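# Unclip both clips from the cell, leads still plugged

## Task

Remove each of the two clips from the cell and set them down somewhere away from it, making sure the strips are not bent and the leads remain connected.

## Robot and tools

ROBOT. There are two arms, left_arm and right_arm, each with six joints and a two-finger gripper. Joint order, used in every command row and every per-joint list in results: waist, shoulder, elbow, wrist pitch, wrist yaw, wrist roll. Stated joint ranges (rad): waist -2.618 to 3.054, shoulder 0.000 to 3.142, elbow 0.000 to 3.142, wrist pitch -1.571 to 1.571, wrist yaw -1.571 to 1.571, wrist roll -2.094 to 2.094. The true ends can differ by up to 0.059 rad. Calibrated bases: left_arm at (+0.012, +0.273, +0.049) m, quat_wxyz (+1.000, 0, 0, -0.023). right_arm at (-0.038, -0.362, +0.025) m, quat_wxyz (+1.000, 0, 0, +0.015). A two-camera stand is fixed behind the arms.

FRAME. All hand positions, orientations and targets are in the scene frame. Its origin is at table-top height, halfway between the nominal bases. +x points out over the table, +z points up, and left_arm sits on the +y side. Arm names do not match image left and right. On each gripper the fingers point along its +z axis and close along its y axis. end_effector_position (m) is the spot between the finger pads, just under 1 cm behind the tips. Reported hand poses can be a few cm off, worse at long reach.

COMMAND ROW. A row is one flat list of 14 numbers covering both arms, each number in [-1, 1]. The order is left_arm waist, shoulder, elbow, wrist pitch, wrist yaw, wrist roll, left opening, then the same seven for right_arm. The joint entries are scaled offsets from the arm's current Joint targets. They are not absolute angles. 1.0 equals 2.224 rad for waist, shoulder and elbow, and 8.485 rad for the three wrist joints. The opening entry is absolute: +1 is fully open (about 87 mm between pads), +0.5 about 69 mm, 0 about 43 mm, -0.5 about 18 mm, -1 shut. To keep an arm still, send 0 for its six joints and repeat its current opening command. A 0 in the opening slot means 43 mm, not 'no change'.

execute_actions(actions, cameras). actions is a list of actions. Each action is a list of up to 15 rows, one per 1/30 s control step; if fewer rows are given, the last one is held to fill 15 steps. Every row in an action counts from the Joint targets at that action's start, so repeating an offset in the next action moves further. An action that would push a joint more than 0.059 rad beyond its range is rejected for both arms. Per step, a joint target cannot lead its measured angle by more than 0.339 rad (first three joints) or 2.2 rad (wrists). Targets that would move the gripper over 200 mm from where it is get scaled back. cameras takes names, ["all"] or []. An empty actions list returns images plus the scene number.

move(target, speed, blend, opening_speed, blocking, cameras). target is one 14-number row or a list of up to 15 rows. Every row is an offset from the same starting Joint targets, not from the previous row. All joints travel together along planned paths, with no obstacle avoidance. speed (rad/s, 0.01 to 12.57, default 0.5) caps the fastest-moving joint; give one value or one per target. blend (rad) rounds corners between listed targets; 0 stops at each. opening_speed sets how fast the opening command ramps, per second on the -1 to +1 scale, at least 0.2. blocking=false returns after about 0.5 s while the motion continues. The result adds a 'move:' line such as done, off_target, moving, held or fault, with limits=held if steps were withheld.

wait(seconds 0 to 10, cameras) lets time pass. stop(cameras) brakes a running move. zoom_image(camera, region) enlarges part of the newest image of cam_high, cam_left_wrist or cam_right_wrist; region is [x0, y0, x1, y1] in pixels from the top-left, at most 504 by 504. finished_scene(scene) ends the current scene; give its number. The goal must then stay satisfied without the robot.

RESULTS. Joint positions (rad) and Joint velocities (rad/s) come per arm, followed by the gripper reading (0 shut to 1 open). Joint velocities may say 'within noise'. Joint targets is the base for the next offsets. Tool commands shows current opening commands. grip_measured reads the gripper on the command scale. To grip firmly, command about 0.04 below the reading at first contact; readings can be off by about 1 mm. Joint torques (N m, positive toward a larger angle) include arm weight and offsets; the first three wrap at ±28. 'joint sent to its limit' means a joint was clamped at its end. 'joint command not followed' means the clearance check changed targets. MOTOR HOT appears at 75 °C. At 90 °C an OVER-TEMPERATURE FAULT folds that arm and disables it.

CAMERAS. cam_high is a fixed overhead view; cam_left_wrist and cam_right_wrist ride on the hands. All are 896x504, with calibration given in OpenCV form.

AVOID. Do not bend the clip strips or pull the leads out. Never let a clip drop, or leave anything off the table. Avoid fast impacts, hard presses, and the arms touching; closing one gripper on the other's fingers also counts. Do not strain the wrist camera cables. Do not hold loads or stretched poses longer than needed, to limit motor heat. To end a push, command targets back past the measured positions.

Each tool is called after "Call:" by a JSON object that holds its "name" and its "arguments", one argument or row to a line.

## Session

Call:
{"name": "execute_actions", "arguments": {
  "actions": []
}}

Call:
{"name": "zoom_image", "arguments": {
  "camera": "cam_high",
  "region": [340, 180, 500, 300]
}}

Scene clock: 0.00 s.
left_arm: end_effector_position=(+0.3318, +0.1607, +0.2203) grip_measured=+1.000 end_effector_quat_wxyz=(+0.543, -0.239, +0.802, -0.074) | right_arm: end_effector_position=(+0.1812, -0.3221, +0.2696) grip_measured=+1.000 end_effector_quat_wxyz=(+0.529, -0.095, +0.797, +0.276)
Joint positions: left_arm=[-0.547 1.082 0.711 -0.166 -0.674 -0.78 1] | right_arm=[-0.587 0.714 0.84 -0.766 -1.069 -0.216 1]
Joint velocities: within noise
Joint torques (N m): no reading
Heat: left arm: 28 °C; right arm: 28 °C.
Joint targets: left_arm=[-0.547 1.077 0.724 -0.157 -0.675 -0.779] | right_arm=[-0.587 0.715 0.853 -0.757 -1.071 -0.215]
Tool commands: left_gripper/opening=+1.0 right_gripper/opening=+1.0
camera_calibration:
cam_left_wrist: T_world_to_cam=[[0.25895, -0.885455, 0.385893, -0.0347825], [-0.848566, -0.399396, -0.347014, 0.457859], [0.46139, -0.237596, -0.854791, 0.21414], [0, 0, 0, 1]] pos_world=[0.298729, 0.202947, 0.355351]
cam_right_wrist: T_world_to_cam=[[0.419004, -0.862522, -0.28371, -0.289759], [-0.902109, -0.359961, -0.237965, 0.11809], [0.103125, 0.355646, -0.928914, 0.486593], [0, 0, 0, 1]] pos_world=[0.17776, -0.380471, 0.397896]

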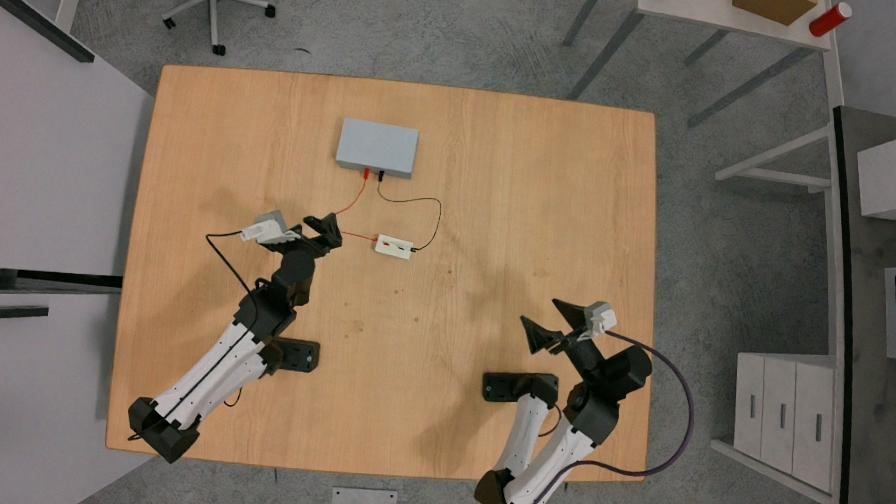

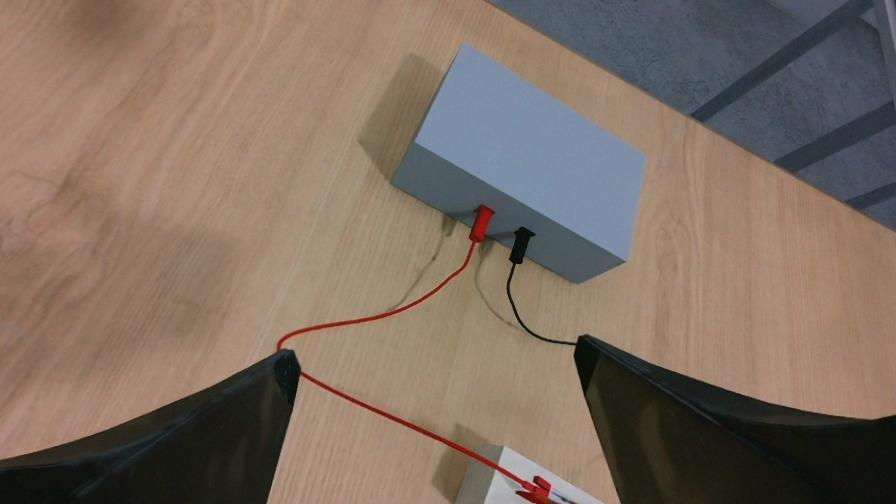

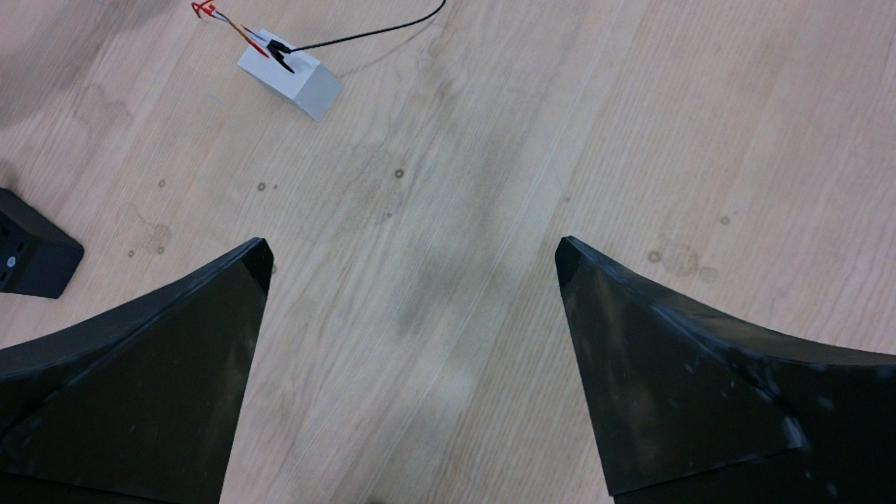

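Scaled by 3.150.

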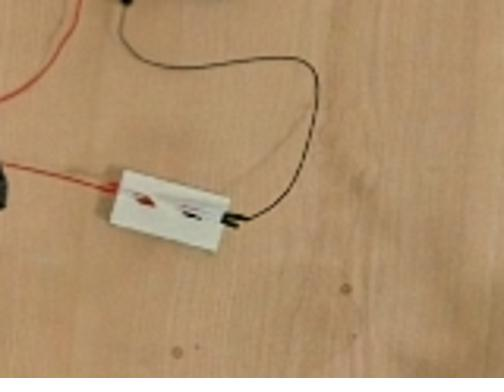

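Call:
{"name": "move", "arguments": {
  "target": [0,0,0,0,0,0,1,0.4717,0.4618,0.2707,0.0132,0.0585,-0.0555,0],
  "speed": 0.8
}}

Call:
{"name": "wait", "arguments": {
  "seconds": 0.1,
  "cameras": ["cam_high","cam_right_wrist"]
}}

Scene clock: 3.43 s.
left_arm: end_effector_position=(+0.3318, +0.1607, +0.2203) grip_measured=+1.000 end_effector_quat_wxyz=(+0.543, -0.239, +0.802, -0.074) | right_arm: end_effector_position=(+0.2958, -0.0973, +0.1625) grip_measured=+0.000 end_effector_quat_wxyz=(+0.297, -0.575, +0.720, +0.250)
Joint positions: left_arm=[-0.547 1.082 0.711 -0.166 -0.674 -0.78 1] | right_arm=[0.463 1.748 1.424 -0.668 -0.584 -0.675 0.5]
Joint torques (N m): left_arm=[-0.21 -2.99 7.46 1.52 -0.19 -0.02] | right_arm=[0.03 -8.72 9.57 1.9 -0.22 -0.15]
Heat: left arm: 28 °C; right arm: 28 °C.
Joint targets: left_arm=[-0.547 1.077 0.724 -0.157 -0.675 -0.779] | right_arm=[0.462 1.742 1.456 -0.645 -0.574 -0.686]
move: done

Scene clock: 3.53 s.
left_arm: end_effector_position=(+0.3318, +0.1607, +0.2203) grip_measured=+1.000 end_effector_quat_wxyz=(+0.543, -0.239, +0.802, -0.074) | right_arm: end_effector_position=(+0.2959, -0.0974, +0.1625) grip_measured=+0.000 end_effector_quat_wxyz=(+0.297, -0.575, +0.720, +0.250)
Joint positions: left_arm=[-0.547 1.082 0.711 -0.166 -0.674 -0.78 1] | right_arm=[0.463 1.748 1.424 -0.668 -0.584 -0.676 0.5]
Joint torques (N m): left_arm=[-0.21 -2.96 7.47 1.52 -0.2 -0.02] | right_arm=[0.09 -8.75 9.58 1.91 -0.24 -0.15]
Heat: left arm: 28 °C; right arm: 28 °C.
Joint targets: left_arm=[-0.547 1.077 0.724 -0.157 -0.675 -0.779] | right_arm=[0.462 1.742 1.456 -0.645 -0.574 -0.686]
Tool commands: left_gripper/opening=+1.0 right_gripper/opening=+0.0
wait: 0.10 s; no rest
camera_calibration:
cam_right_wrist: T_world_to_cam=[[0.973913, -0.221111, 0.0510225, -0.330478], [-0.226874, -0.953382, 0.198973, -0.0516075], [0.00464879, -0.205358, -0.978676, 0.277985], [0, 0, 0, 1]] pos_world=[0.308856, -0.0651872, 0.299188]
Images, in order (width x height): cam_high 896x504, cam_right_wrist 896x504.

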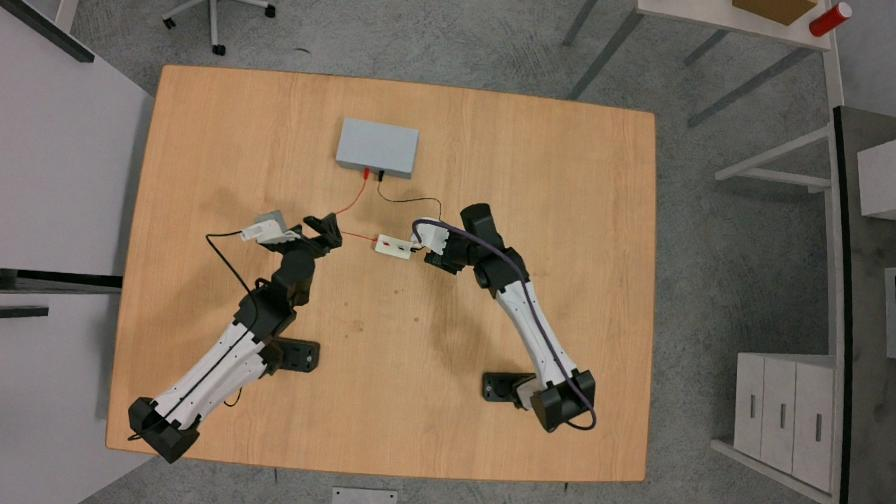

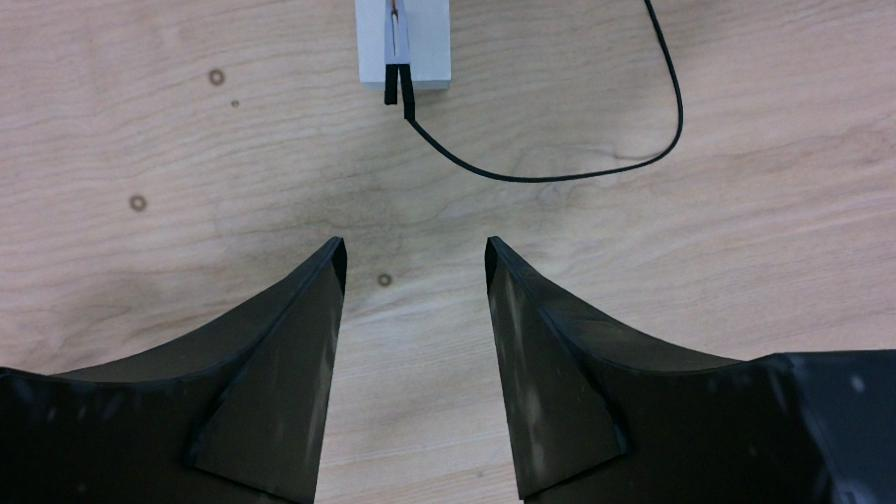

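Call:
{"name": "move", "arguments": {
  "target": [0,0,0,0,0,0,1,0.0397,0.0433,-0.0263,0.0201,0.0075,0.0104,0],
  "speed": 0.3
}}

Call:
{"name": "wait", "arguments": {
  "seconds": 0.1,
  "cameras": ["cam_right_wrist"]
}}

Scene clock: 5.90 s.
left_arm: end_effector_position=(+0.3318, +0.1607, +0.2203) grip_measured=+1.000 end_effector_quat_wxyz=(+0.543, -0.239, +0.802, -0.074) | right_arm: end_effector_position=(+0.3033, -0.0613, +0.1296) grip_measured=+0.000 end_effector_quat_wxyz=(+0.303, -0.578, +0.718, +0.240)
Joint positions: left_arm=[-0.547 1.082 0.711 -0.166 -0.674 -0.78 1] | right_arm=[0.545 1.84 1.399 -0.5 -0.521 -0.608 0.5]
Joint torques (N m): left_arm=[-0.21 -2.95 7.43 1.52 -0.18 -0.01] | right_arm=[0.69 -9.03 6.38 2.03 -0.17 0.08]
Heat: left arm: 28 °C; right arm: 28 °C.
Joint targets: left_arm=[-0.547 1.077 0.724 -0.157 -0.675 -0.779] | right_arm=[0.550 1.839 1.397 -0.474 -0.511 -0.598]
move: done

Scene clock: 6.00 s.
left_arm: end_effector_position=(+0.3318, +0.1607, +0.2203) grip_measured=+1.000 end_effector_quat_wxyz=(+0.543, -0.239, +0.802, -0.074) | right_arm: end_effector_position=(+0.3033, -0.0614, +0.1296) grip_measured=+0.000 end_effector_quat_wxyz=(+0.303, -0.578, +0.719, +0.240)
Joint positions: left_arm=[-0.547 1.082 0.711 -0.166 -0.674 -0.78 1] | right_arm=[0.545 1.84 1.399 -0.5 -0.52 -0.607 0.5]
Joint torques (N m): left_arm=[-0.23 -2.99 7.49 1.52 -0.19 -0.02] | right_arm=[0.65 -9.09 6.35 2.03 -0.19 0.08]
Heat: left arm: 28 °C; right arm: 28 °C.
Joint targets: left_arm=[-0.547 1.077 0.724 -0.157 -0.675 -0.779] | right_arm=[0.550 1.839 1.397 -0.475 -0.511 -0.598]
Tool commands: left_gripper/opening=+1.0 right_gripper/opening=+0.0
wait: 0.10 s; no rest
camera_calibration:
cam_right_wrist: T_world_to_cam=[[0.972049, -0.22252, 0.0748639, -0.330643], [-0.23332, -0.95105, 0.202645, -0.00739137], [0.0261066, -0.214449, -0.976386, 0.245795], [0, 0, 0, 1]] pos_world=[0.31326, -0.0278938, 0.266242]
Images, in order (width x height): cam_right_wrist 896x504.

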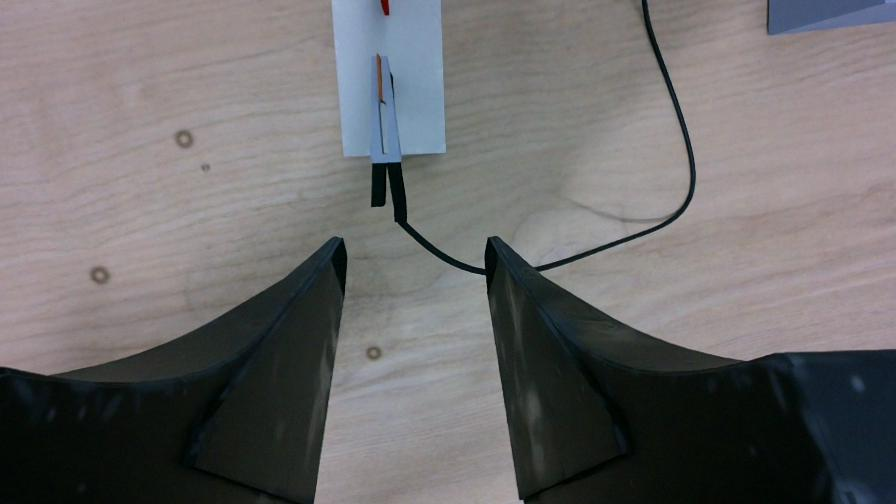

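Call:
{"name": "move", "arguments": {
  "target": [0,0,0,0,0,0,1,0.0252,0.0236,-0.0139,0.0108,0.0047,0.0064,-0.2],
  "speed": 0.15,
  "opening_speed": 1
}}

Call:
{"name": "wait", "arguments": {
  "seconds": 0.1,
  "cameras": ["cam_right_wrist"]
}}

Call:
{"name": "zoom_image", "arguments": {
  "camera": "cam_right_wrist",
  "region": [310, 120, 520, 330]
}}

Scene clock: 8.13 s.
left_arm: end_effector_position=(+0.3318, +0.1607, +0.2203) grip_measured=+1.000 end_effector_quat_wxyz=(+0.543, -0.239, +0.802, -0.074) | right_arm: end_effector_position=(+0.2978, -0.0409, +0.1061) grip_measured=-0.200 end_effector_quat_wxyz=(+0.298, -0.576, +0.723, +0.237)
Joint positions: left_arm=[-0.547 1.082 0.711 -0.166 -0.674 -0.78 1] | right_arm=[0.6 1.889 1.37 -0.409 -0.481 -0.554 0.4]
Joint torques (N m): left_arm=[-0.21 -2.93 7.47 1.51 -0.18 -0.02] | right_arm=[0.83 -9.05 6.17 2.06 -0.16 0.08]
Heat: left arm: 29 °C; right arm: 29 °C.
Joint targets: left_arm=[-0.547 1.077 0.724 -0.157 -0.675 -0.779] | right_arm=[0.606 1.891 1.366 -0.383 -0.471 -0.544]
move: done

Scene clock: 8.23 s.
left_arm: end_effector_position=(+0.3318, +0.1607, +0.2203) grip_measured=+1.000 end_effector_quat_wxyz=(+0.543, -0.239, +0.802, -0.074) | right_arm: end_effector_position=(+0.2978, -0.0410, +0.1061) grip_measured=-0.200 end_effector_quat_wxyz=(+0.298, -0.576, +0.723, +0.237)
Joint positions: left_arm=[-0.547 1.082 0.711 -0.166 -0.674 -0.78 1] | right_arm=[0.6 1.889 1.37 -0.409 -0.48 -0.553 0.4]
Joint torques (N m): left_arm=[-0.2 -2.95 7.46 1.51 -0.19 -0.02] | right_arm=[0.79 -9.09 6.16 2.07 -0.17 0.07]
Heat: left arm: 29 °C; right arm: 29 °C.
Joint targets: left_arm=[-0.547 1.077 0.724 -0.157 -0.675 -0.779] | right_arm=[0.606 1.891 1.366 -0.383 -0.471 -0.544]
Tool commands: left_gripper/opening=+1.0 right_gripper/opening=-0.2
wait: 0.10 s; no rest
camera_calibration:
cam_right_wrist: T_world_to_cam=[[0.971047, -0.228783, 0.0687532, -0.318288], [-0.238352, -0.947171, 0.214605, 0.0157998], [0.016023, -0.224779, -0.974278, 0.229741], [0, 0, 0, 1]] pos_world=[0.309157, -0.00621254, 0.242324]
Images, in order (width x height): cam_right_wrist 896x504.

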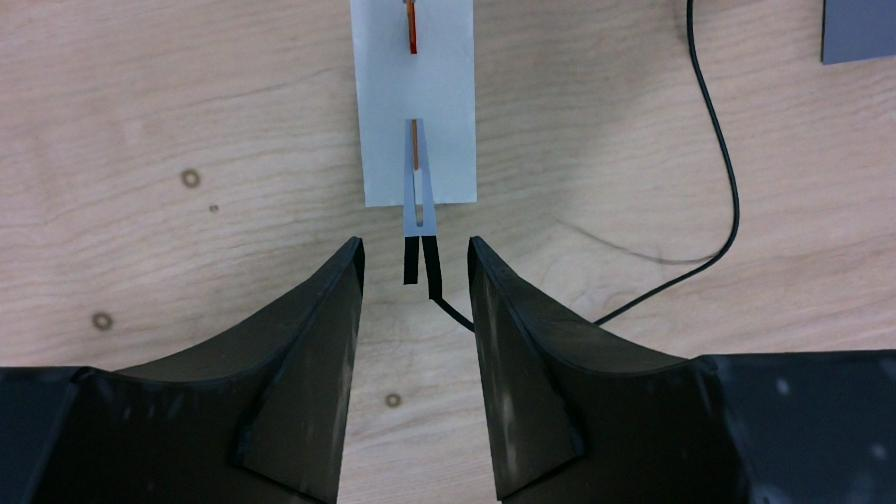

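Scaled by 2.400.

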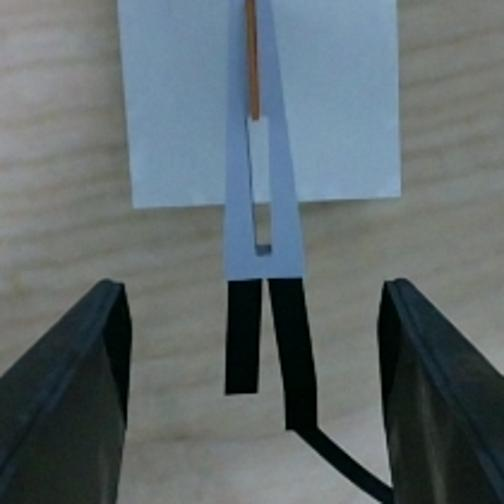

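Call:
{"name": "move", "arguments": {
  "target": [
    [0,0,0,0,0,0,1,-0.0611,-0.067,0.0243,-0.0309,-0.0123,-0.0167,-0.2],
    [0,0,0,0,0,0,1,0.0661,-0.2869,-0.5004,0.1453,0.0555,0.0641,-0.2]
  ],
  "speed": 0.8,
  "blend": [0.1,0]
}}

Call:
{"name": "wait", "arguments": {
  "seconds": 0.1,
  "cameras": ["cam_right_wrist"]
}}

Call:
{"name": "zoom_image", "arguments": {
  "camera": "cam_right_wrist",
  "region": [340, 0, 560, 200]
}}

Scene clock: 13.53 s.
left_arm: end_effector_position=(+0.3318, +0.1607, +0.2203) grip_measured=+1.000 end_effector_quat_wxyz=(+0.543, -0.239, +0.802, -0.074) | right_arm: end_effector_position=(+0.2171, -0.1094, +0.1248) grip_measured=-0.200 end_effector_quat_wxyz=(+0.587, -0.301, +0.712, +0.241)
Joint positions: left_arm=[-0.547 1.082 0.711 -0.166 -0.674 -0.78 1] | right_arm=[0.745 1.269 0.256 0.818 -0.014 -0.013 0.4]
Joint torques (N m): left_arm=[-0.24 -2.97 7.47 1.51 -0.2 -0.03] | right_arm=[0.96 -4.7 5.41 2.83 0.1 0.12]
Heat: left arm: 29 °C; right arm: 30 °C.
Joint targets: left_arm=[-0.547 1.077 0.724 -0.157 -0.675 -0.779] | right_arm=[0.753 1.253 0.253 0.850 0.000 0.000]
move: done

Scene clock: 13.63 s.
left_arm: end_effector_position=(+0.3318, +0.1607, +0.2203) grip_measured=+1.000 end_effector_quat_wxyz=(+0.543, -0.239, +0.802, -0.074) | right_arm: end_effector_position=(+0.2170, -0.1094, +0.1248) grip_measured=-0.200 end_effector_quat_wxyz=(+0.587, -0.301, +0.712, +0.241)
Joint positions: left_arm=[-0.547 1.082 0.711 -0.166 -0.674 -0.78 1] | right_arm=[0.745 1.269 0.256 0.818 -0.014 -0.012 0.4]
Joint torques (N m): left_arm=[-0.23 -2.97 7.47 1.51 -0.19 -0.02] | right_arm=[1.01 -4.64 5.37 2.82 0.09 0.11]
Heat: left arm: 29 °C; right arm: 30 °C.
Joint targets: left_arm=[-0.547 1.077 0.724 -0.157 -0.675 -0.779] | right_arm=[0.753 1.253 0.253 0.850 0.000 0.000]
Tool commands: left_gripper/opening=+1.0 right_gripper/opening=-0.2
wait: 0.10 s; no rest
camera_calibration:
cam_right_wrist: T_world_to_cam=[[0.678461, -0.731919, 0.0631275, -0.247664], [-0.665534, -0.648753, -0.369032, 0.125947], [0.311055, 0.20836, -0.927271, 0.211311], [0, 0, 0, 1]] pos_world=[0.186123, -0.14359, 0.258055]
Images, in order (width x height): cam_right_wrist 896x504.

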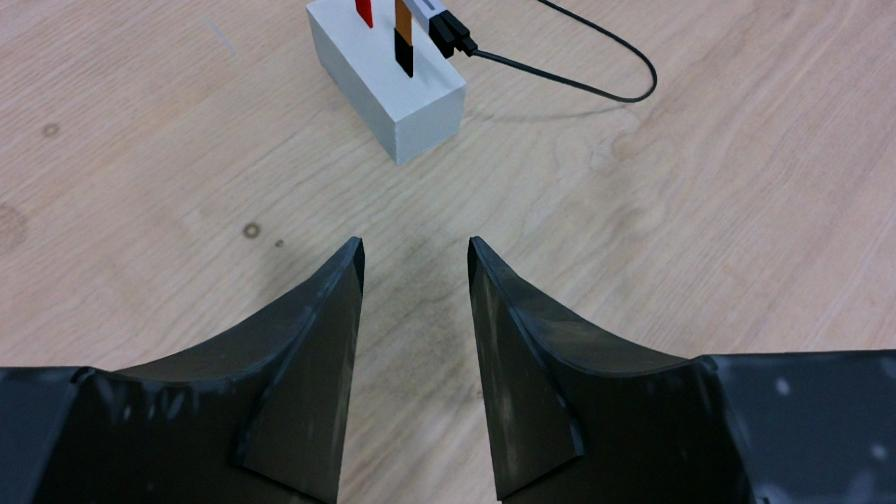

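Scaled by 2.291.

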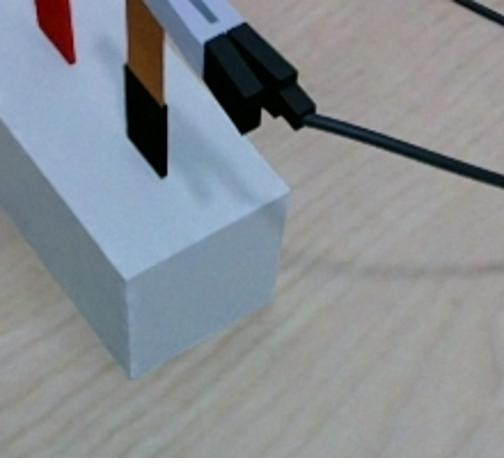

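Call:
{"name": "move", "arguments": {
  "target": [
    [0,0,0,0,0,0,1,-0.1308,0.2199,0.5409,-0.1762,-0.0676,-0.0808,-0.2],
    [0,0,0,0,0,0,1,-0.0652,0.2927,0.5063,-0.1453,-0.0555,-0.0641,-0.3]
  ],
  "speed": [0.9,0.2]
}}

Call:
{"name": "wait", "arguments": {
  "seconds": 0.1,
  "cameras": ["cam_right_wrist"]
}}

Call:
{"name": "zoom_image", "arguments": {
  "camera": "cam_right_wrist",
  "region": [310, 120, 520, 330]
}}

Scene clock: 20.20 s.
left_arm: end_effector_position=(+0.3318, +0.1607, +0.2203) grip_measured=+1.000 end_effector_quat_wxyz=(+0.543, -0.239, +0.802, -0.074) | right_arm: end_effector_position=(+0.2994, -0.0383, +0.1043) grip_measured=-0.300 end_effector_quat_wxyz=(+0.297, -0.577, +0.723, +0.238)
Joint positions: left_arm=[-0.547 1.082 0.711 -0.166 -0.674 -0.78 1] | right_arm=[0.602 1.903 1.382 -0.409 -0.48 -0.553 0.35]
Joint torques (N m): left_arm=[-0.21 -2.99 7.47 1.52 -0.19 -0.02] | right_arm=[0.8 -9.35 6.19 2.07 -0.17 0.08]
Heat: left arm: 30 °C; right arm: 30 °C.
Joint targets: left_arm=[-0.547 1.077 0.724 -0.157 -0.675 -0.779] | right_arm=[0.608 1.904 1.379 -0.383 -0.471 -0.544]
move: done

Scene clock: 20.30 s.
left_arm: end_effector_position=(+0.3318, +0.1607, +0.2203) grip_measured=+1.000 end_effector_quat_wxyz=(+0.543, -0.239, +0.802, -0.074) | right_arm: end_effector_position=(+0.2994, -0.0383, +0.1043) grip_measured=-0.300 end_effector_quat_wxyz=(+0.297, -0.577, +0.723, +0.238)
Joint positions: left_arm=[-0.547 1.082 0.711 -0.166 -0.674 -0.78 1] | right_arm=[0.602 1.903 1.382 -0.409 -0.48 -0.553 0.35]
Joint torques (N m): left_arm=[-0.23 -2.95 7.42 1.51 -0.2 -0.02] | right_arm=[0.76 -9.39 6.2 2.08 -0.17 0.07]
Heat: left arm: 30 °C; right arm: 30 °C.
Joint targets: left_arm=[-0.547 1.077 0.724 -0.157 -0.675 -0.779] | right_arm=[0.608 1.904 1.379 -0.383 -0.471 -0.544]
Tool commands: left_gripper/opening=+1.0 right_gripper/opening=-0.3
wait: 0.10 s; no rest
camera_calibration:
cam_right_wrist: T_world_to_cam=[[0.971734, -0.226132, 0.0678025, -0.319119], [-0.235571, -0.947602, 0.215771, 0.01822], [0.0154571, -0.225644, -0.974087, 0.22864], [0, 0, 0, 1]] pos_world=[0.310857, -0.00330643, 0.240421]
Images, in order (width x height): cam_right_wrist 896x504.

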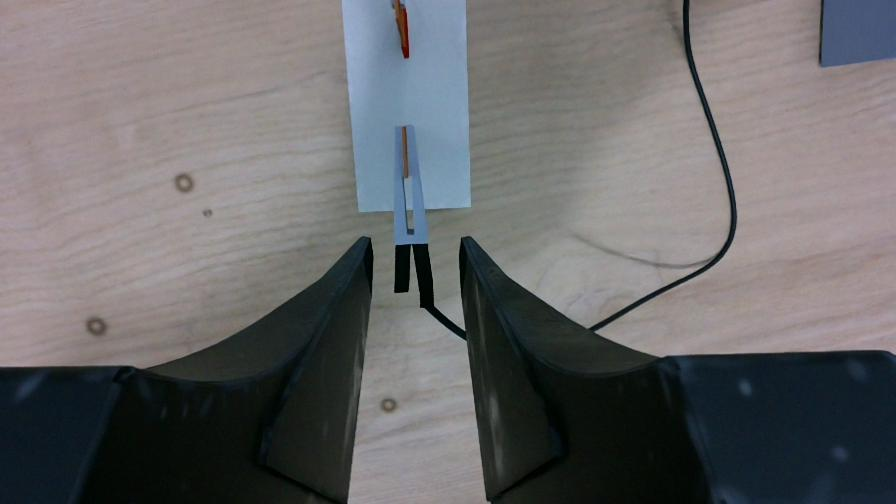

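Scaled by 2.400.

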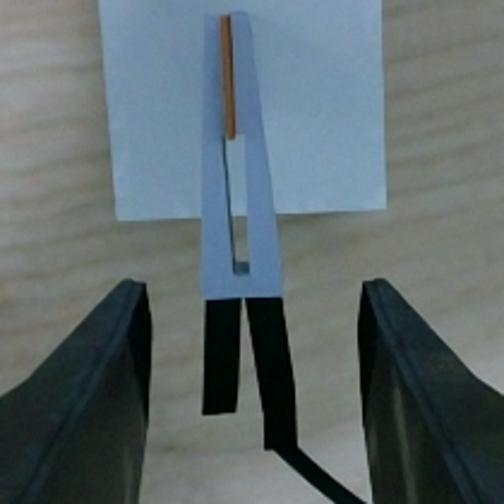

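Call:
{"name": "move", "arguments": {
  "target": [0,0,0,0,0,0,1,-0.005,0.0072,0.0261,-0.0033,-0.0031,-0.0072,-0.3],
  "speed": 0.1
}}

Call:
{"name": "wait", "arguments": {
  "seconds": 0.1,
  "cameras": ["cam_right_wrist"]
}}

Call:
{"name": "zoom_image", "arguments": {
  "camera": "cam_right_wrist",
  "region": [310, 120, 520, 330]
}}

Scene clock: 22.53 s.
left_arm: end_effector_position=(+0.3318, +0.1607, +0.2203) grip_measured=+1.000 end_effector_quat_wxyz=(+0.543, -0.239, +0.802, -0.074) | right_arm: end_effector_position=(+0.3063, -0.0348, +0.1074) grip_measured=-0.300 end_effector_quat_wxyz=(+0.307, -0.592, +0.709, +0.231)
Joint positions: left_arm=[-0.547 1.082 0.711 -0.166 -0.674 -0.78 1] | right_arm=[0.602 1.916 1.407 -0.409 -0.48 -0.594 0.35]
Joint torques (N m): left_arm=[-0.24 -2.96 7.46 1.51 -0.19 -0.02] | right_arm=[-0.35 -9.17 9.48 1.76 -0.42 -0.15]
Heat: left arm: 30 °C; right arm: 31 °C.
Joint targets: left_arm=[-0.547 1.077 0.724 -0.157 -0.675 -0.779] | right_arm=[0.597 1.920 1.438 -0.411 -0.497 -0.605]
move: done

Scene clock: 22.63 s.
left_arm: end_effector_position=(+0.3318, +0.1607, +0.2203) grip_measured=+1.000 end_effector_quat_wxyz=(+0.543, -0.239, +0.802, -0.074) | right_arm: end_effector_position=(+0.3063, -0.0348, +0.1074) grip_measured=-0.300 end_effector_quat_wxyz=(+0.307, -0.592, +0.709, +0.231)
Joint positions: left_arm=[-0.547 1.082 0.711 -0.166 -0.674 -0.78 1] | right_arm=[0.602 1.916 1.407 -0.409 -0.48 -0.595 0.35]
Joint torques (N m): left_arm=[-0.21 -2.97 7.46 1.52 -0.2 -0.02] | right_arm=[-0.35 -9.18 9.46 1.76 -0.43 -0.15]
Heat: left arm: 30 °C; right arm: 31 °C.
Joint targets: left_arm=[-0.547 1.077 0.724 -0.157 -0.675 -0.779] | right_arm=[0.597 1.920 1.438 -0.411 -0.497 -0.605]
Tool commands: left_gripper/opening=+1.0 right_gripper/opening=-0.3
wait: 0.10 s; no rest
camera_calibration:
cam_right_wrist: T_world_to_cam=[[0.974693, -0.197727, 0.104298, -0.329148], [-0.215734, -0.954251, 0.207034, 0.0170856], [0.0585905, -0.224295, -0.972758, 0.219086], [0, 0, 0, 1]] pos_world=[0.311667, 0.00036261, 0.24391]
Images, in order (width x height): cam_right_wrist 896x504.

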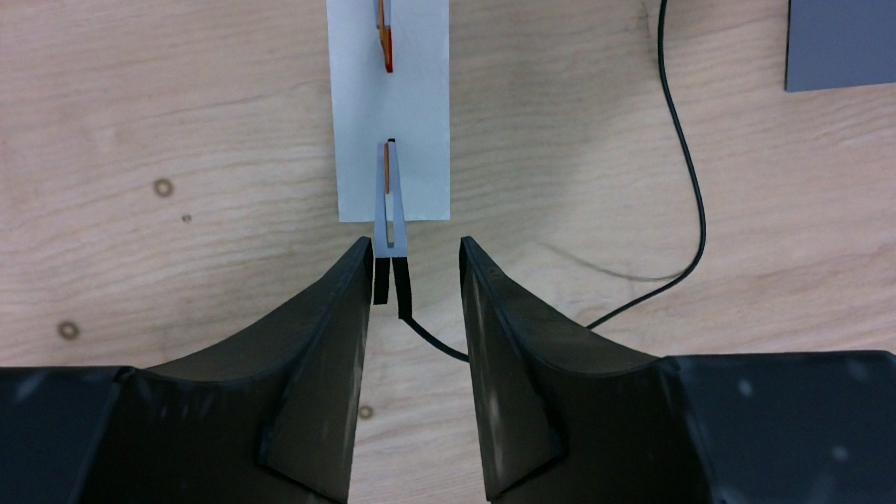

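Scaled by 2.400.

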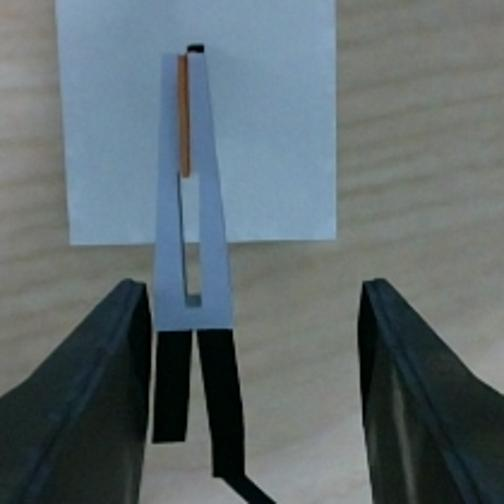

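Call:
{"name": "move", "arguments": {
  "target": [0,0,0,0,0,0,1,-0.0027,0,0,-0.0062,-0.0024,0,-0.2],
  "speed": 0.1
}}

Call:
{"name": "wait", "arguments": {
  "seconds": 0.1,
  "cameras": ["cam_right_wrist"]
}}

Call:
{"name": "zoom_image", "arguments": {
  "camera": "cam_right_wrist",
  "region": [310, 120, 520, 330]
}}

Scene clock: 24.07 s.
left_arm: end_effector_position=(+0.3318, +0.1607, +0.2203) grip_measured=+1.000 end_effector_quat_wxyz=(+0.543, -0.239, +0.802, -0.074) | right_arm: end_effector_position=(+0.2951, -0.0390, +0.1026) grip_measured=-0.200 end_effector_quat_wxyz=(+0.283, -0.593, +0.715, +0.242)
Joint positions: left_arm=[-0.547 1.082 0.711 -0.166 -0.674 -0.78 1] | right_arm=[0.602 1.916 1.407 -0.46 -0.5 -0.595 0.4]
Joint torques (N m): left_arm=[-0.23 -2.97 7.47 1.51 -0.19 -0.01] | right_arm=[-1.01 -9.17 9.37 1.66 -0.43 -0.16]
Heat: left arm: 30 °C; right arm: 31 °C.
Joint targets: left_arm=[-0.547 1.077 0.724 -0.157 -0.675 -0.779] | right_arm=[0.591 1.920 1.438 -0.464 -0.518 -0.605]
move: done

Scene clock: 24.17 s.
left_arm: end_effector_position=(+0.3318, +0.1607, +0.2203) grip_measured=+1.000 end_effector_quat_wxyz=(+0.543, -0.239, +0.802, -0.074) | right_arm: end_effector_position=(+0.2951, -0.0390, +0.1026) grip_measured=-0.200 end_effector_quat_wxyz=(+0.283, -0.593, +0.715, +0.242)
Joint positions: left_arm=[-0.547 1.082 0.711 -0.166 -0.674 -0.78 1] | right_arm=[0.602 1.916 1.407 -0.46 -0.5 -0.595 0.4]
Joint torques (N m): left_arm=[-0.2 -2.97 7.46 1.51 -0.19 -0.02] | right_arm=[-0.99 -9.22 9.4 1.67 -0.46 -0.15]
Heat: left arm: 30 °C; right arm: 31 °C.
Joint targets: left_arm=[-0.547 1.077 0.724 -0.157 -0.675 -0.779] | right_arm=[0.591 1.920 1.438 -0.463 -0.518 -0.605]
Tool commands: left_gripper/opening=+1.0 right_gripper/opening=-0.2
wait: 0.10 s; no rest
camera_calibration:
cam_right_wrist: T_world_to_cam=[[0.981004, -0.184874, 0.0587547, -0.315185], [-0.193566, -0.95282, 0.23381, 0.00236396], [0.0127573, -0.240742, -0.970505, 0.226818], [0, 0, 0, 1]] pos_world=[0.306761, -0.0014123, 0.238094]
Images, in order (width x height): cam_right_wrist 896x504.

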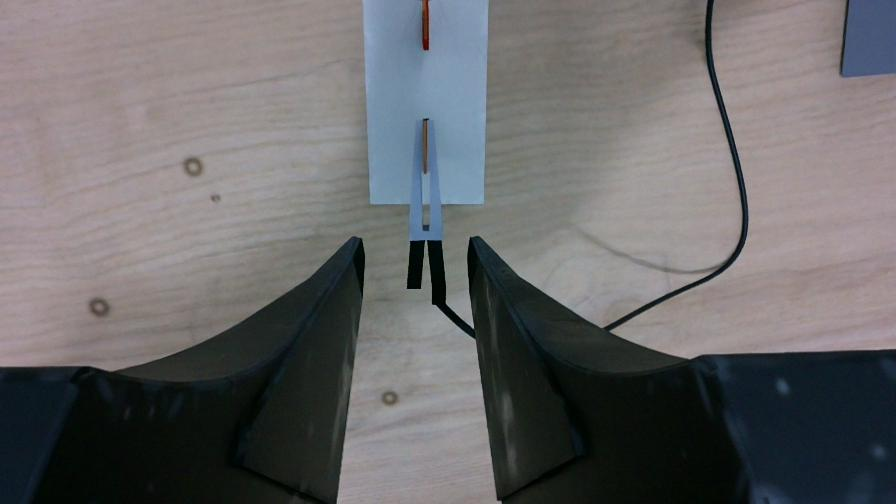

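Scaled by 2.400.

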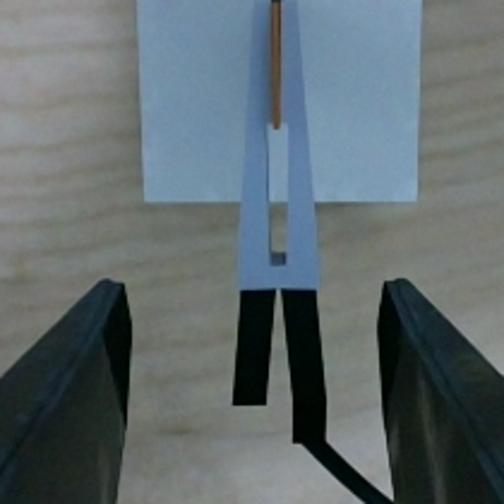

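Call:
{"name": "move", "arguments": {
  "target": [0,0,0,0,0,0,1,0.0094,0.0027,0.003,0.0051,0,0,-0.3],
  "speed": 0.1
}}

Call:
{"name": "wait", "arguments": {
  "seconds": 0.1,
  "cameras": ["cam_right_wrist"]
}}

Call:
{"name": "zoom_image", "arguments": {
  "camera": "cam_right_wrist",
  "region": [310, 120, 520, 330]
}}

Scene clock: 26.03 s.
left_arm: end_effector_position=(+0.3318, +0.1607, +0.2203) grip_measured=+1.000 end_effector_quat_wxyz=(+0.543, -0.239, +0.802, -0.074) | right_arm: end_effector_position=(+0.2984, -0.0365, +0.1034) grip_measured=-0.300 end_effector_quat_wxyz=(+0.289, -0.593, +0.712, +0.241)
Joint positions: left_arm=[-0.547 1.082 0.711 -0.166 -0.674 -0.78 1] | right_arm=[0.602 1.922 1.412 -0.446 -0.5 -0.595 0.35]
Joint torques (N m): left_arm=[-0.24 -2.93 7.43 1.52 -0.19 -0.02] | right_arm=[1.13 -9.22 9.54 2 -0.45 -0.16]
Heat: left arm: 30 °C; right arm: 31 °C.
Joint targets: left_arm=[-0.547 1.077 0.724 -0.157 -0.675 -0.779] | right_arm=[0.612 1.926 1.444 -0.420 -0.518 -0.605]
move: done

Scene clock: 26.13 s.
left_arm: end_effector_position=(+0.3318, +0.1607, +0.2203) grip_measured=+1.000 end_effector_quat_wxyz=(+0.543, -0.239, +0.802, -0.074) | right_arm: end_effector_position=(+0.2984, -0.0365, +0.1034) grip_measured=-0.300 end_effector_quat_wxyz=(+0.289, -0.593, +0.712, +0.241)
Joint positions: left_arm=[-0.547 1.082 0.711 -0.166 -0.674 -0.78 1] | right_arm=[0.602 1.922 1.412 -0.446 -0.5 -0.595 0.35]
Joint torques (N m): left_arm=[-0.18 -2.96 7.49 1.51 -0.2 -0.02] | right_arm=[1.17 -9.21 9.58 2.02 -0.46 -0.16]
Heat: left arm: 30 °C; right arm: 31 °C.
Joint targets: left_arm=[-0.547 1.077 0.724 -0.157 -0.675 -0.779] | right_arm=[0.612 1.926 1.444 -0.420 -0.518 -0.605]
Tool commands: left_gripper/opening=+1.0 right_gripper/opening=-0.3
wait: 0.10 s; no rest
camera_calibration:
cam_right_wrist: T_world_to_cam=[[0.980396, -0.185162, 0.0673776, -0.318732], [-0.195715, -0.954688, 0.224204, 0.00676668], [0.0228106, -0.232995, -0.97221, 0.225526], [0, 0, 0, 1]] pos_world=[0.308663, -0.0000102354, 0.239217]
Images, in order (width x height): cam_right_wrist 896x504.

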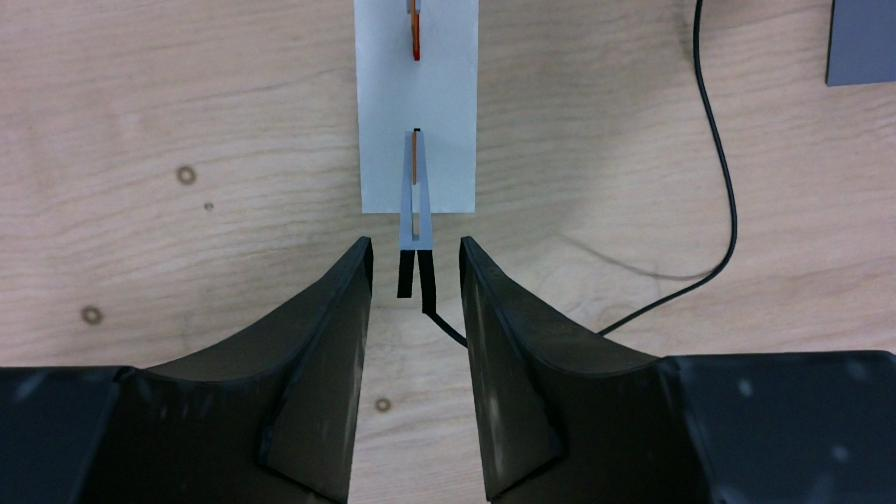

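Scaled by 2.400.

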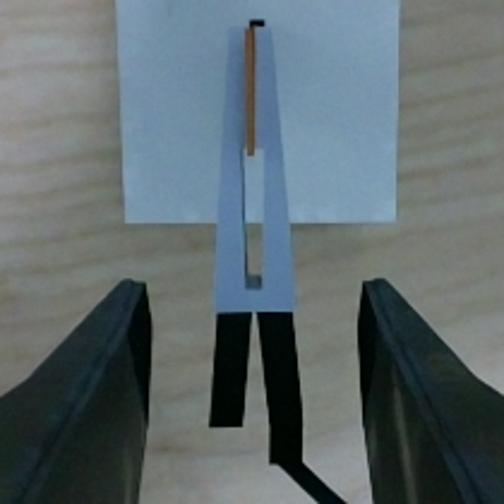

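Call:
{"name": "move", "arguments": {
  "target": [0,0,0,0,0,0,1,0,0,0,0,0,0,-1],
  "opening_speed": 0.3
}}

Call:
{"name": "wait", "arguments": {
  "seconds": 0.1,
  "cameras": ["cam_right_wrist"]
}}

Call:
{"name": "zoom_image", "arguments": {
  "camera": "cam_right_wrist",
  "region": [310, 120, 520, 330]
}}

Scene clock: 28.93 s.
left_arm: end_effector_position=(+0.3318, +0.1607, +0.2203) grip_measured=+1.000 end_effector_quat_wxyz=(+0.543, -0.239, +0.802, -0.074) | right_arm: end_effector_position=(+0.2985, -0.0365, +0.1034) grip_measured=-0.711 end_effector_quat_wxyz=(+0.289, -0.593, +0.712, +0.241)
Joint positions: left_arm=[-0.547 1.082 0.711 -0.166 -0.674 -0.78 1] | right_arm=[0.602 1.922 1.412 -0.446 -0.5 -0.595 0.144]
Joint torques (N m): left_arm=[-0.21 -2.97 7.45 1.52 -0.19 -0.02] | right_arm=[1.13 -9.18 9.61 2.02 -0.45 -0.15]
Heat: left arm: 30 °C; right arm: 31 °C.
Joint targets: left_arm=[-0.547 1.077 0.724 -0.157 -0.675 -0.779] | right_arm=[0.612 1.926 1.444 -0.420 -0.518 -0.605]
move: done

Scene clock: 29.03 s.
left_arm: end_effector_position=(+0.3318, +0.1607, +0.2203) grip_measured=+1.000 end_effector_quat_wxyz=(+0.543, -0.239, +0.802, -0.074) | right_arm: end_effector_position=(+0.2985, -0.0365, +0.1034) grip_measured=-0.711 end_effector_quat_wxyz=(+0.289, -0.593, +0.712, +0.241)
Joint positions: left_arm=[-0.547 1.082 0.711 -0.166 -0.674 -0.78 1] | right_arm=[0.602 1.922 1.412 -0.446 -0.5 -0.595 0.144]
Joint torques (N m): left_arm=[-0.17 -2.99 7.46 1.52 -0.19 -0.01] | right_arm=[1.16 -9.22 9.58 2.02 -0.46 -0.14]
Heat: left arm: 30 °C; right arm: 31 °C.
Joint targets: left_arm=[-0.547 1.077 0.724 -0.157 -0.675 -0.779] | right_arm=[0.612 1.926 1.444 -0.420 -0.518 -0.605]
Tool commands: left_gripper/opening=+1.0 right_gripper/opening=-1.0
wait: 0.10 s; no rest
camera_calibration:
cam_right_wrist: T_world_to_cam=[[0.980372, -0.185185, 0.0676492, -0.31879], [-0.195795, -0.954729, 0.223957, 0.00685041], [0.0231131, -0.232807, -0.972248, 0.225443], [0, 0, 0, 1]] pos_world=[0.308663, -0.0000102248, 0.239218]
Images, in order (width x height): cam_right_wrist 896x504.

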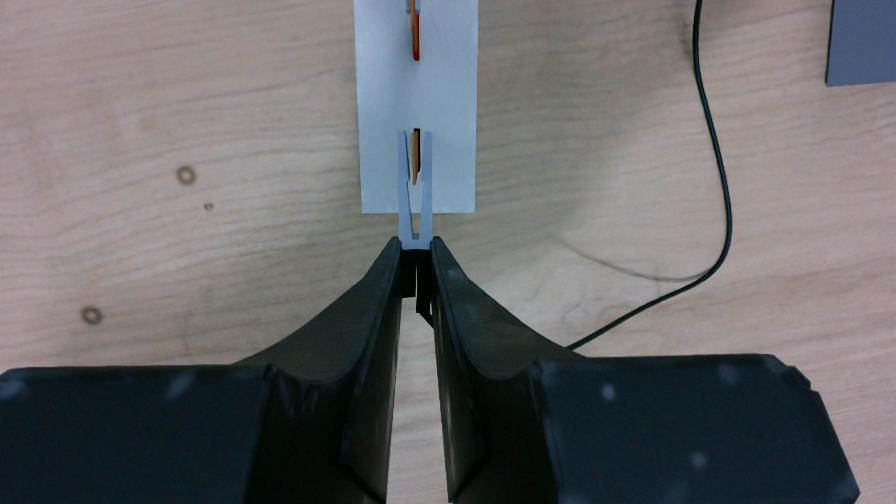

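Scaled by 2.400.

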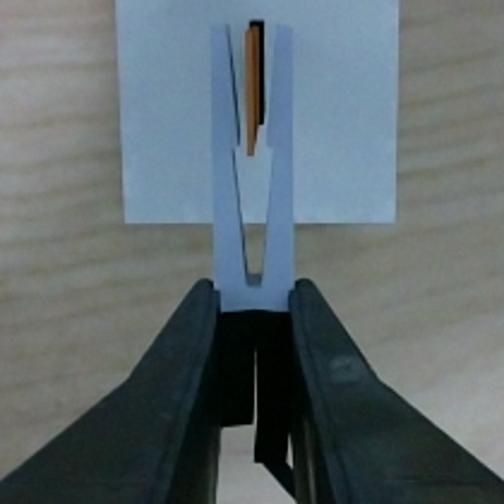

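Call:
{"name": "move", "arguments": {
  "target": [
    [0,0,0,0,0,0,1,-0.0067,-0.012,-0.014,-0.003,0,0,-1],
    [0,0,0,0,0,0,1,-0.0445,-0.0585,-0.0706,-0.0053,-0.0054,-0.0091,-1]
  ],
  "speed": 0.1
}}

Call:
{"name": "wait", "arguments": {
  "seconds": 0.1,
  "cameras": ["cam_right_wrist"]
}}

Scene clock: 32.70 s.
left_arm: end_effector_position=(+0.3318, +0.1607, +0.2203) grip_measured=+1.000 end_effector_quat_wxyz=(+0.543, -0.239, +0.802, -0.074) | right_arm: end_effector_position=(+0.2919, -0.0786, +0.0998) grip_measured=-0.711 end_effector_quat_wxyz=(+0.284, -0.592, +0.715, +0.242)
Joint positions: left_arm=[-0.547 1.082 0.711 -0.166 -0.674 -0.78 1] | right_arm=[0.521 1.835 1.292 -0.462 -0.545 -0.671 0.144]
Joint torques (N m): left_arm=[-0.24 -2.93 7.53 1.52 -0.2 -0.01] | right_arm=[-0.54 -12.12 5.83 1.6 -0.46 -0.16]
Heat: left arm: 31 °C; right arm: 32 °C.
Joint targets: left_arm=[-0.547 1.077 0.724 -0.157 -0.675 -0.779] | right_arm=[0.513 1.796 1.287 -0.465 -0.564 -0.682]
move: off_target (right_arm); right_arm: the shoulder is farthest, 0.039 rad from its target

Scene clock: 32.80 s.
left_arm: end_effector_position=(+0.3318, +0.1607, +0.2203) grip_measured=+1.000 end_effector_quat_wxyz=(+0.543, -0.239, +0.802, -0.074) | right_arm: end_effector_position=(+0.2919, -0.0786, +0.0998) grip_measured=-0.711 end_effector_quat_wxyz=(+0.284, -0.592, +0.714, +0.242)
Joint positions: left_arm=[-0.547 1.082 0.711 -0.166 -0.674 -0.78 1] | right_arm=[0.521 1.835 1.292 -0.462 -0.545 -0.672 0.144]
Joint torques (N m): left_arm=[-0.18 -2.97 7.47 1.53 -0.19 -0.01] | right_arm=[-0.62 -12.05 5.87 1.59 -0.49 -0.15]
Heat: left arm: 31 °C; right arm: 32 °C.
Joint targets: left_arm=[-0.547 1.077 0.724 -0.157 -0.675 -0.779] | right_arm=[0.513 1.796 1.287 -0.465 -0.563 -0.682]
Tool commands: left_gripper/opening=+1.0 right_gripper/opening=-1.0
wait: 0.10 s; no rest
camera_calibration:
cam_right_wrist: T_world_to_cam=[[0.980699, -0.186205, 0.059634, -0.319329], [-0.195034, -0.95316, 0.231185, -0.0345913], [0.0137928, -0.238354, -0.97108, 0.214459], [0, 0, 0, 1]] pos_world=[0.303462, -0.0413146, 0.235297]
Images, in order (width x height): cam_right_wrist 896x504.

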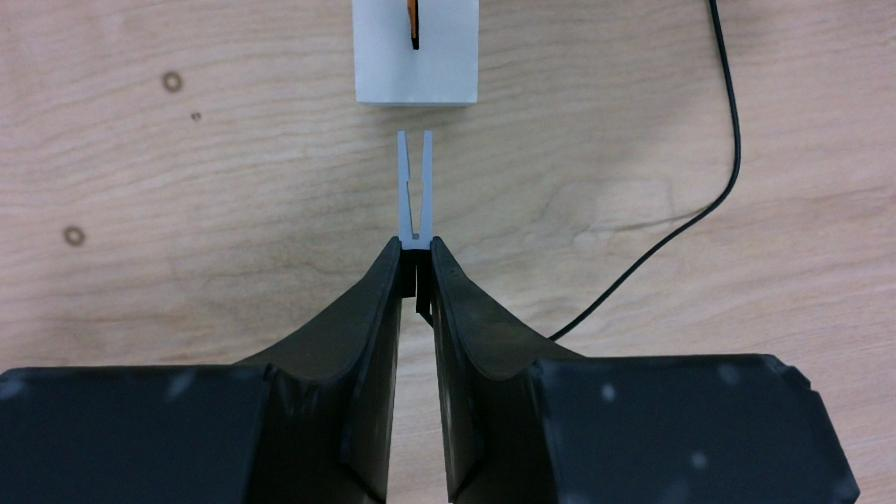

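Call:
{"name": "move", "arguments": {
  "target": [
    [0,0,0,0,0,0,1,-0.036,-0.0949,-0.2684,0.0559,0.0085,0.015,-1],
    [0,0,0,0,0,0,1,-0.036,-0.0594,-0.2842,0.0653,0.0085,0.015,-1]
  ],
  "speed": [0.35,0.08]
}}

Call:
{"name": "wait", "arguments": {
  "seconds": 0.1,
  "cameras": ["cam_right_wrist"]
}}

Scene clock: 37.30 s.
left_arm: end_effector_position=(+0.3318, +0.1607, +0.2203) grip_measured=+1.000 end_effector_quat_wxyz=(+0.543, -0.239, +0.802, -0.074) | right_arm: end_effector_position=(+0.2348, -0.1501, +0.0139) grip_measured=-0.711 end_effector_quat_wxyz=(+0.312, -0.523, +0.761, +0.221)
Joint positions: left_arm=[-0.547 1.082 0.711 -0.166 -0.674 -0.78 1] | right_arm=[0.442 1.66 0.659 0.064 -0.501 -0.566 0.144]
Joint torques (N m): left_arm=[-0.21 -2.97 7.46 1.52 -0.2 -0.02] | right_arm=[-0.7 -5.82 4.67 2.03 -0.18 0.08]
Heat: left arm: 31 °C; right arm: 33 °C.
Joint targets: left_arm=[-0.547 1.077 0.724 -0.157 -0.675 -0.779] | right_arm=[0.433 1.664 0.655 0.089 -0.491 -0.555]
move: done

Scene clock: 37.40 s.
left_arm: end_effector_position=(+0.3318, +0.1607, +0.2203) grip_measured=+1.000 end_effector_quat_wxyz=(+0.543, -0.239, +0.802, -0.074) | right_arm: end_effector_position=(+0.2348, -0.1501, +0.0139) grip_measured=-0.711 end_effector_quat_wxyz=(+0.312, -0.523, +0.761, +0.221)
Joint positions: left_arm=[-0.547 1.082 0.711 -0.166 -0.674 -0.78 1] | right_arm=[0.442 1.66 0.659 0.064 -0.501 -0.566 0.144]
Joint torques (N m): left_arm=[-0.24 -2.93 7.45 1.52 -0.2 -0.02] | right_arm=[-0.69 -5.83 4.7 2.03 -0.17 0.08]
Heat: left arm: 31 °C; right arm: 33 °C.
Joint targets: left_arm=[-0.547 1.077 0.724 -0.157 -0.675 -0.779] | right_arm=[0.433 1.664 0.655 0.089 -0.491 -0.555]
Tool commands: left_gripper/opening=+1.0 right_gripper/opening=-1.0
wait: 0.10 s; no rest
camera_calibration:
cam_right_wrist: T_world_to_cam=[[0.93116, -0.359773, 0.0591962, -0.285904], [-0.363947, -0.907346, 0.210395, -0.047256], [-0.0219833, -0.217456, -0.975823, 0.126494], [0, 0, 0, 1]] pos_world=[0.251804, -0.118231, 0.150303]
Images, in order (width x height): cam_right_wrist 896x504.

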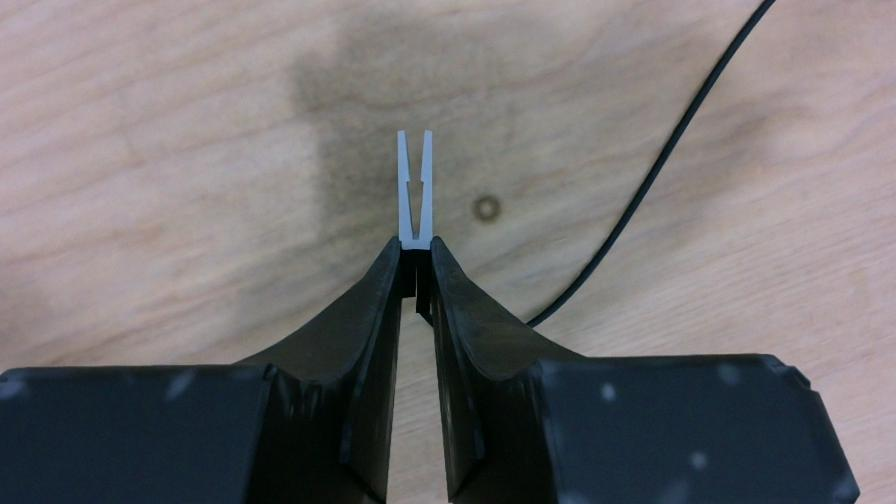

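Call:
{"name": "move", "arguments": {
  "target": [
    [0,0,0,0,0,0,0,0,0,0,0,0,0,-0.4],
    [0.0,-0.0,0.05,-0.0,0.0,0.0,0,0,-0.1124,0,-0.0295,0,0,-0.4],
    [0.0787,0.15,0.27,-0.06,0.1,0.15,0,-0.1,-0.2,0,-0.0524,0,0,-0.4],
    [0.1587,0.3296,0.2959,-0.1072,0.1737,0.268,0,-0.1,-0.2,0,-0.0524,0,0,-0.4]
  ],
  "speed": [0.5,0.5,0.9,0.8],
  "blend": [0,0.1,0.1,0]
}}

Call:
{"name": "wait", "arguments": {
  "seconds": 0.1,
  "cameras": ["cam_left_wrist","cam_high"]
}}

Scene clock: 43.93 s.
left_arm: end_effector_position=(+0.3166, +0.0985, +0.1396) grip_measured=+0.000 end_effector_quat_wxyz=(+0.243, +0.710, +0.592, -0.295) | right_arm: end_effector_position=(+0.2226, -0.2292, +0.0907) grip_measured=-0.400 end_effector_quat_wxyz=(+0.337, -0.435, +0.815, +0.184)
Joint positions: left_arm=[-0.2 1.806 1.356 -1.06 0.782 1.479 0.5] | right_arm=[0.219 1.237 0.657 -0.353 -0.499 -0.564 0.3]
Joint torques (N m): left_arm=[0.25 -6.82 7.47 0.34 0.7 0.08] | right_arm=[-0.68 -5.16 6.11 1.74 -0.19 0.07]
Heat: left arm: 31 °C; right arm: 33 °C.
Joint targets: left_arm=[-0.195 1.810 1.382 -1.066 0.798 1.495] | right_arm=[0.211 1.219 0.655 -0.356 -0.491 -0.555]
move: done

Scene clock: 44.03 s.
left_arm: end_effector_position=(+0.3165, +0.0986, +0.1396) grip_measured=+0.000 end_effector_quat_wxyz=(+0.243, +0.710, +0.592, -0.295) | right_arm: end_effector_position=(+0.2226, -0.2292, +0.0907) grip_measured=-0.400 end_effector_quat_wxyz=(+0.337, -0.435, +0.815, +0.184)
Joint positions: left_arm=[-0.2 1.806 1.356 -1.061 0.782 1.48 0.5] | right_arm=[0.219 1.237 0.657 -0.353 -0.499 -0.564 0.3]
Joint torques (N m): left_arm=[0.21 -6.84 7.42 0.34 0.67 0.09] | right_arm=[-0.64 -5.16 6.09 1.73 -0.2 0.07]
Heat: left arm: 31 °C; right arm: 33 °C.
Joint targets: left_arm=[-0.195 1.810 1.382 -1.066 0.798 1.495] | right_arm=[0.211 1.219 0.655 -0.356 -0.491 -0.555]
Tool commands: left_gripper/opening=+0.0 right_gripper/opening=-0.4
wait: 0.10 s; no rest
camera_calibration:
cam_left_wrist: T_world_to_cam=[[-0.975264, 0.219271, 0.0279187, 0.276998], [0.218536, 0.975451, -0.0271402, -0.125971], [-0.0331843, -0.0203676, -0.999242, 0.292869], [0, 0, 0, 1]] pos_world=[0.307395, 0.068106, 0.281495]
Images, in order (width x height): cam_high 896x504, cam_left_wrist 896x504.

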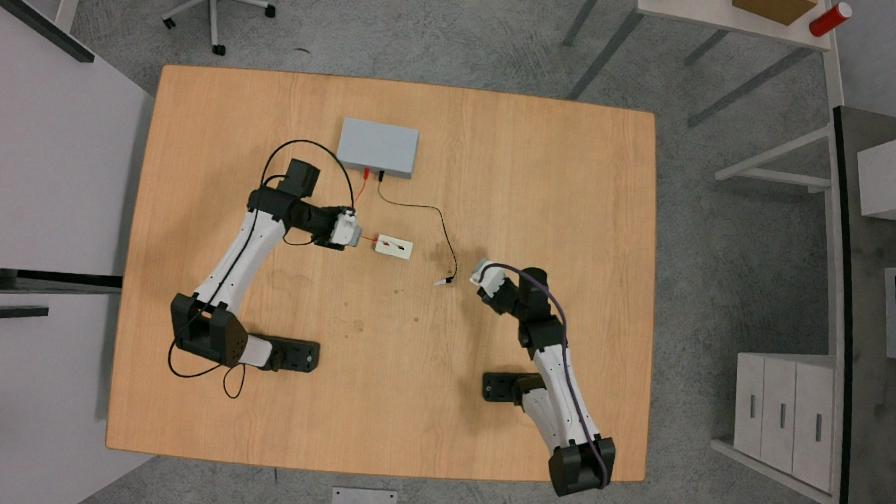

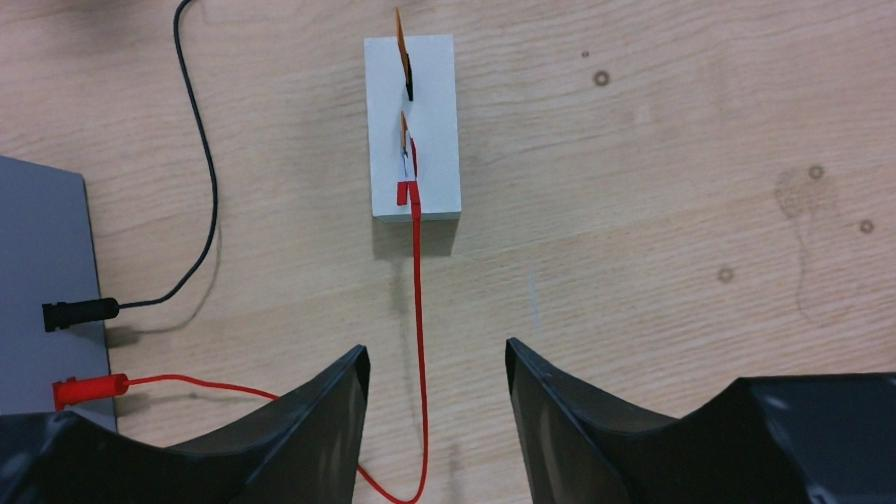

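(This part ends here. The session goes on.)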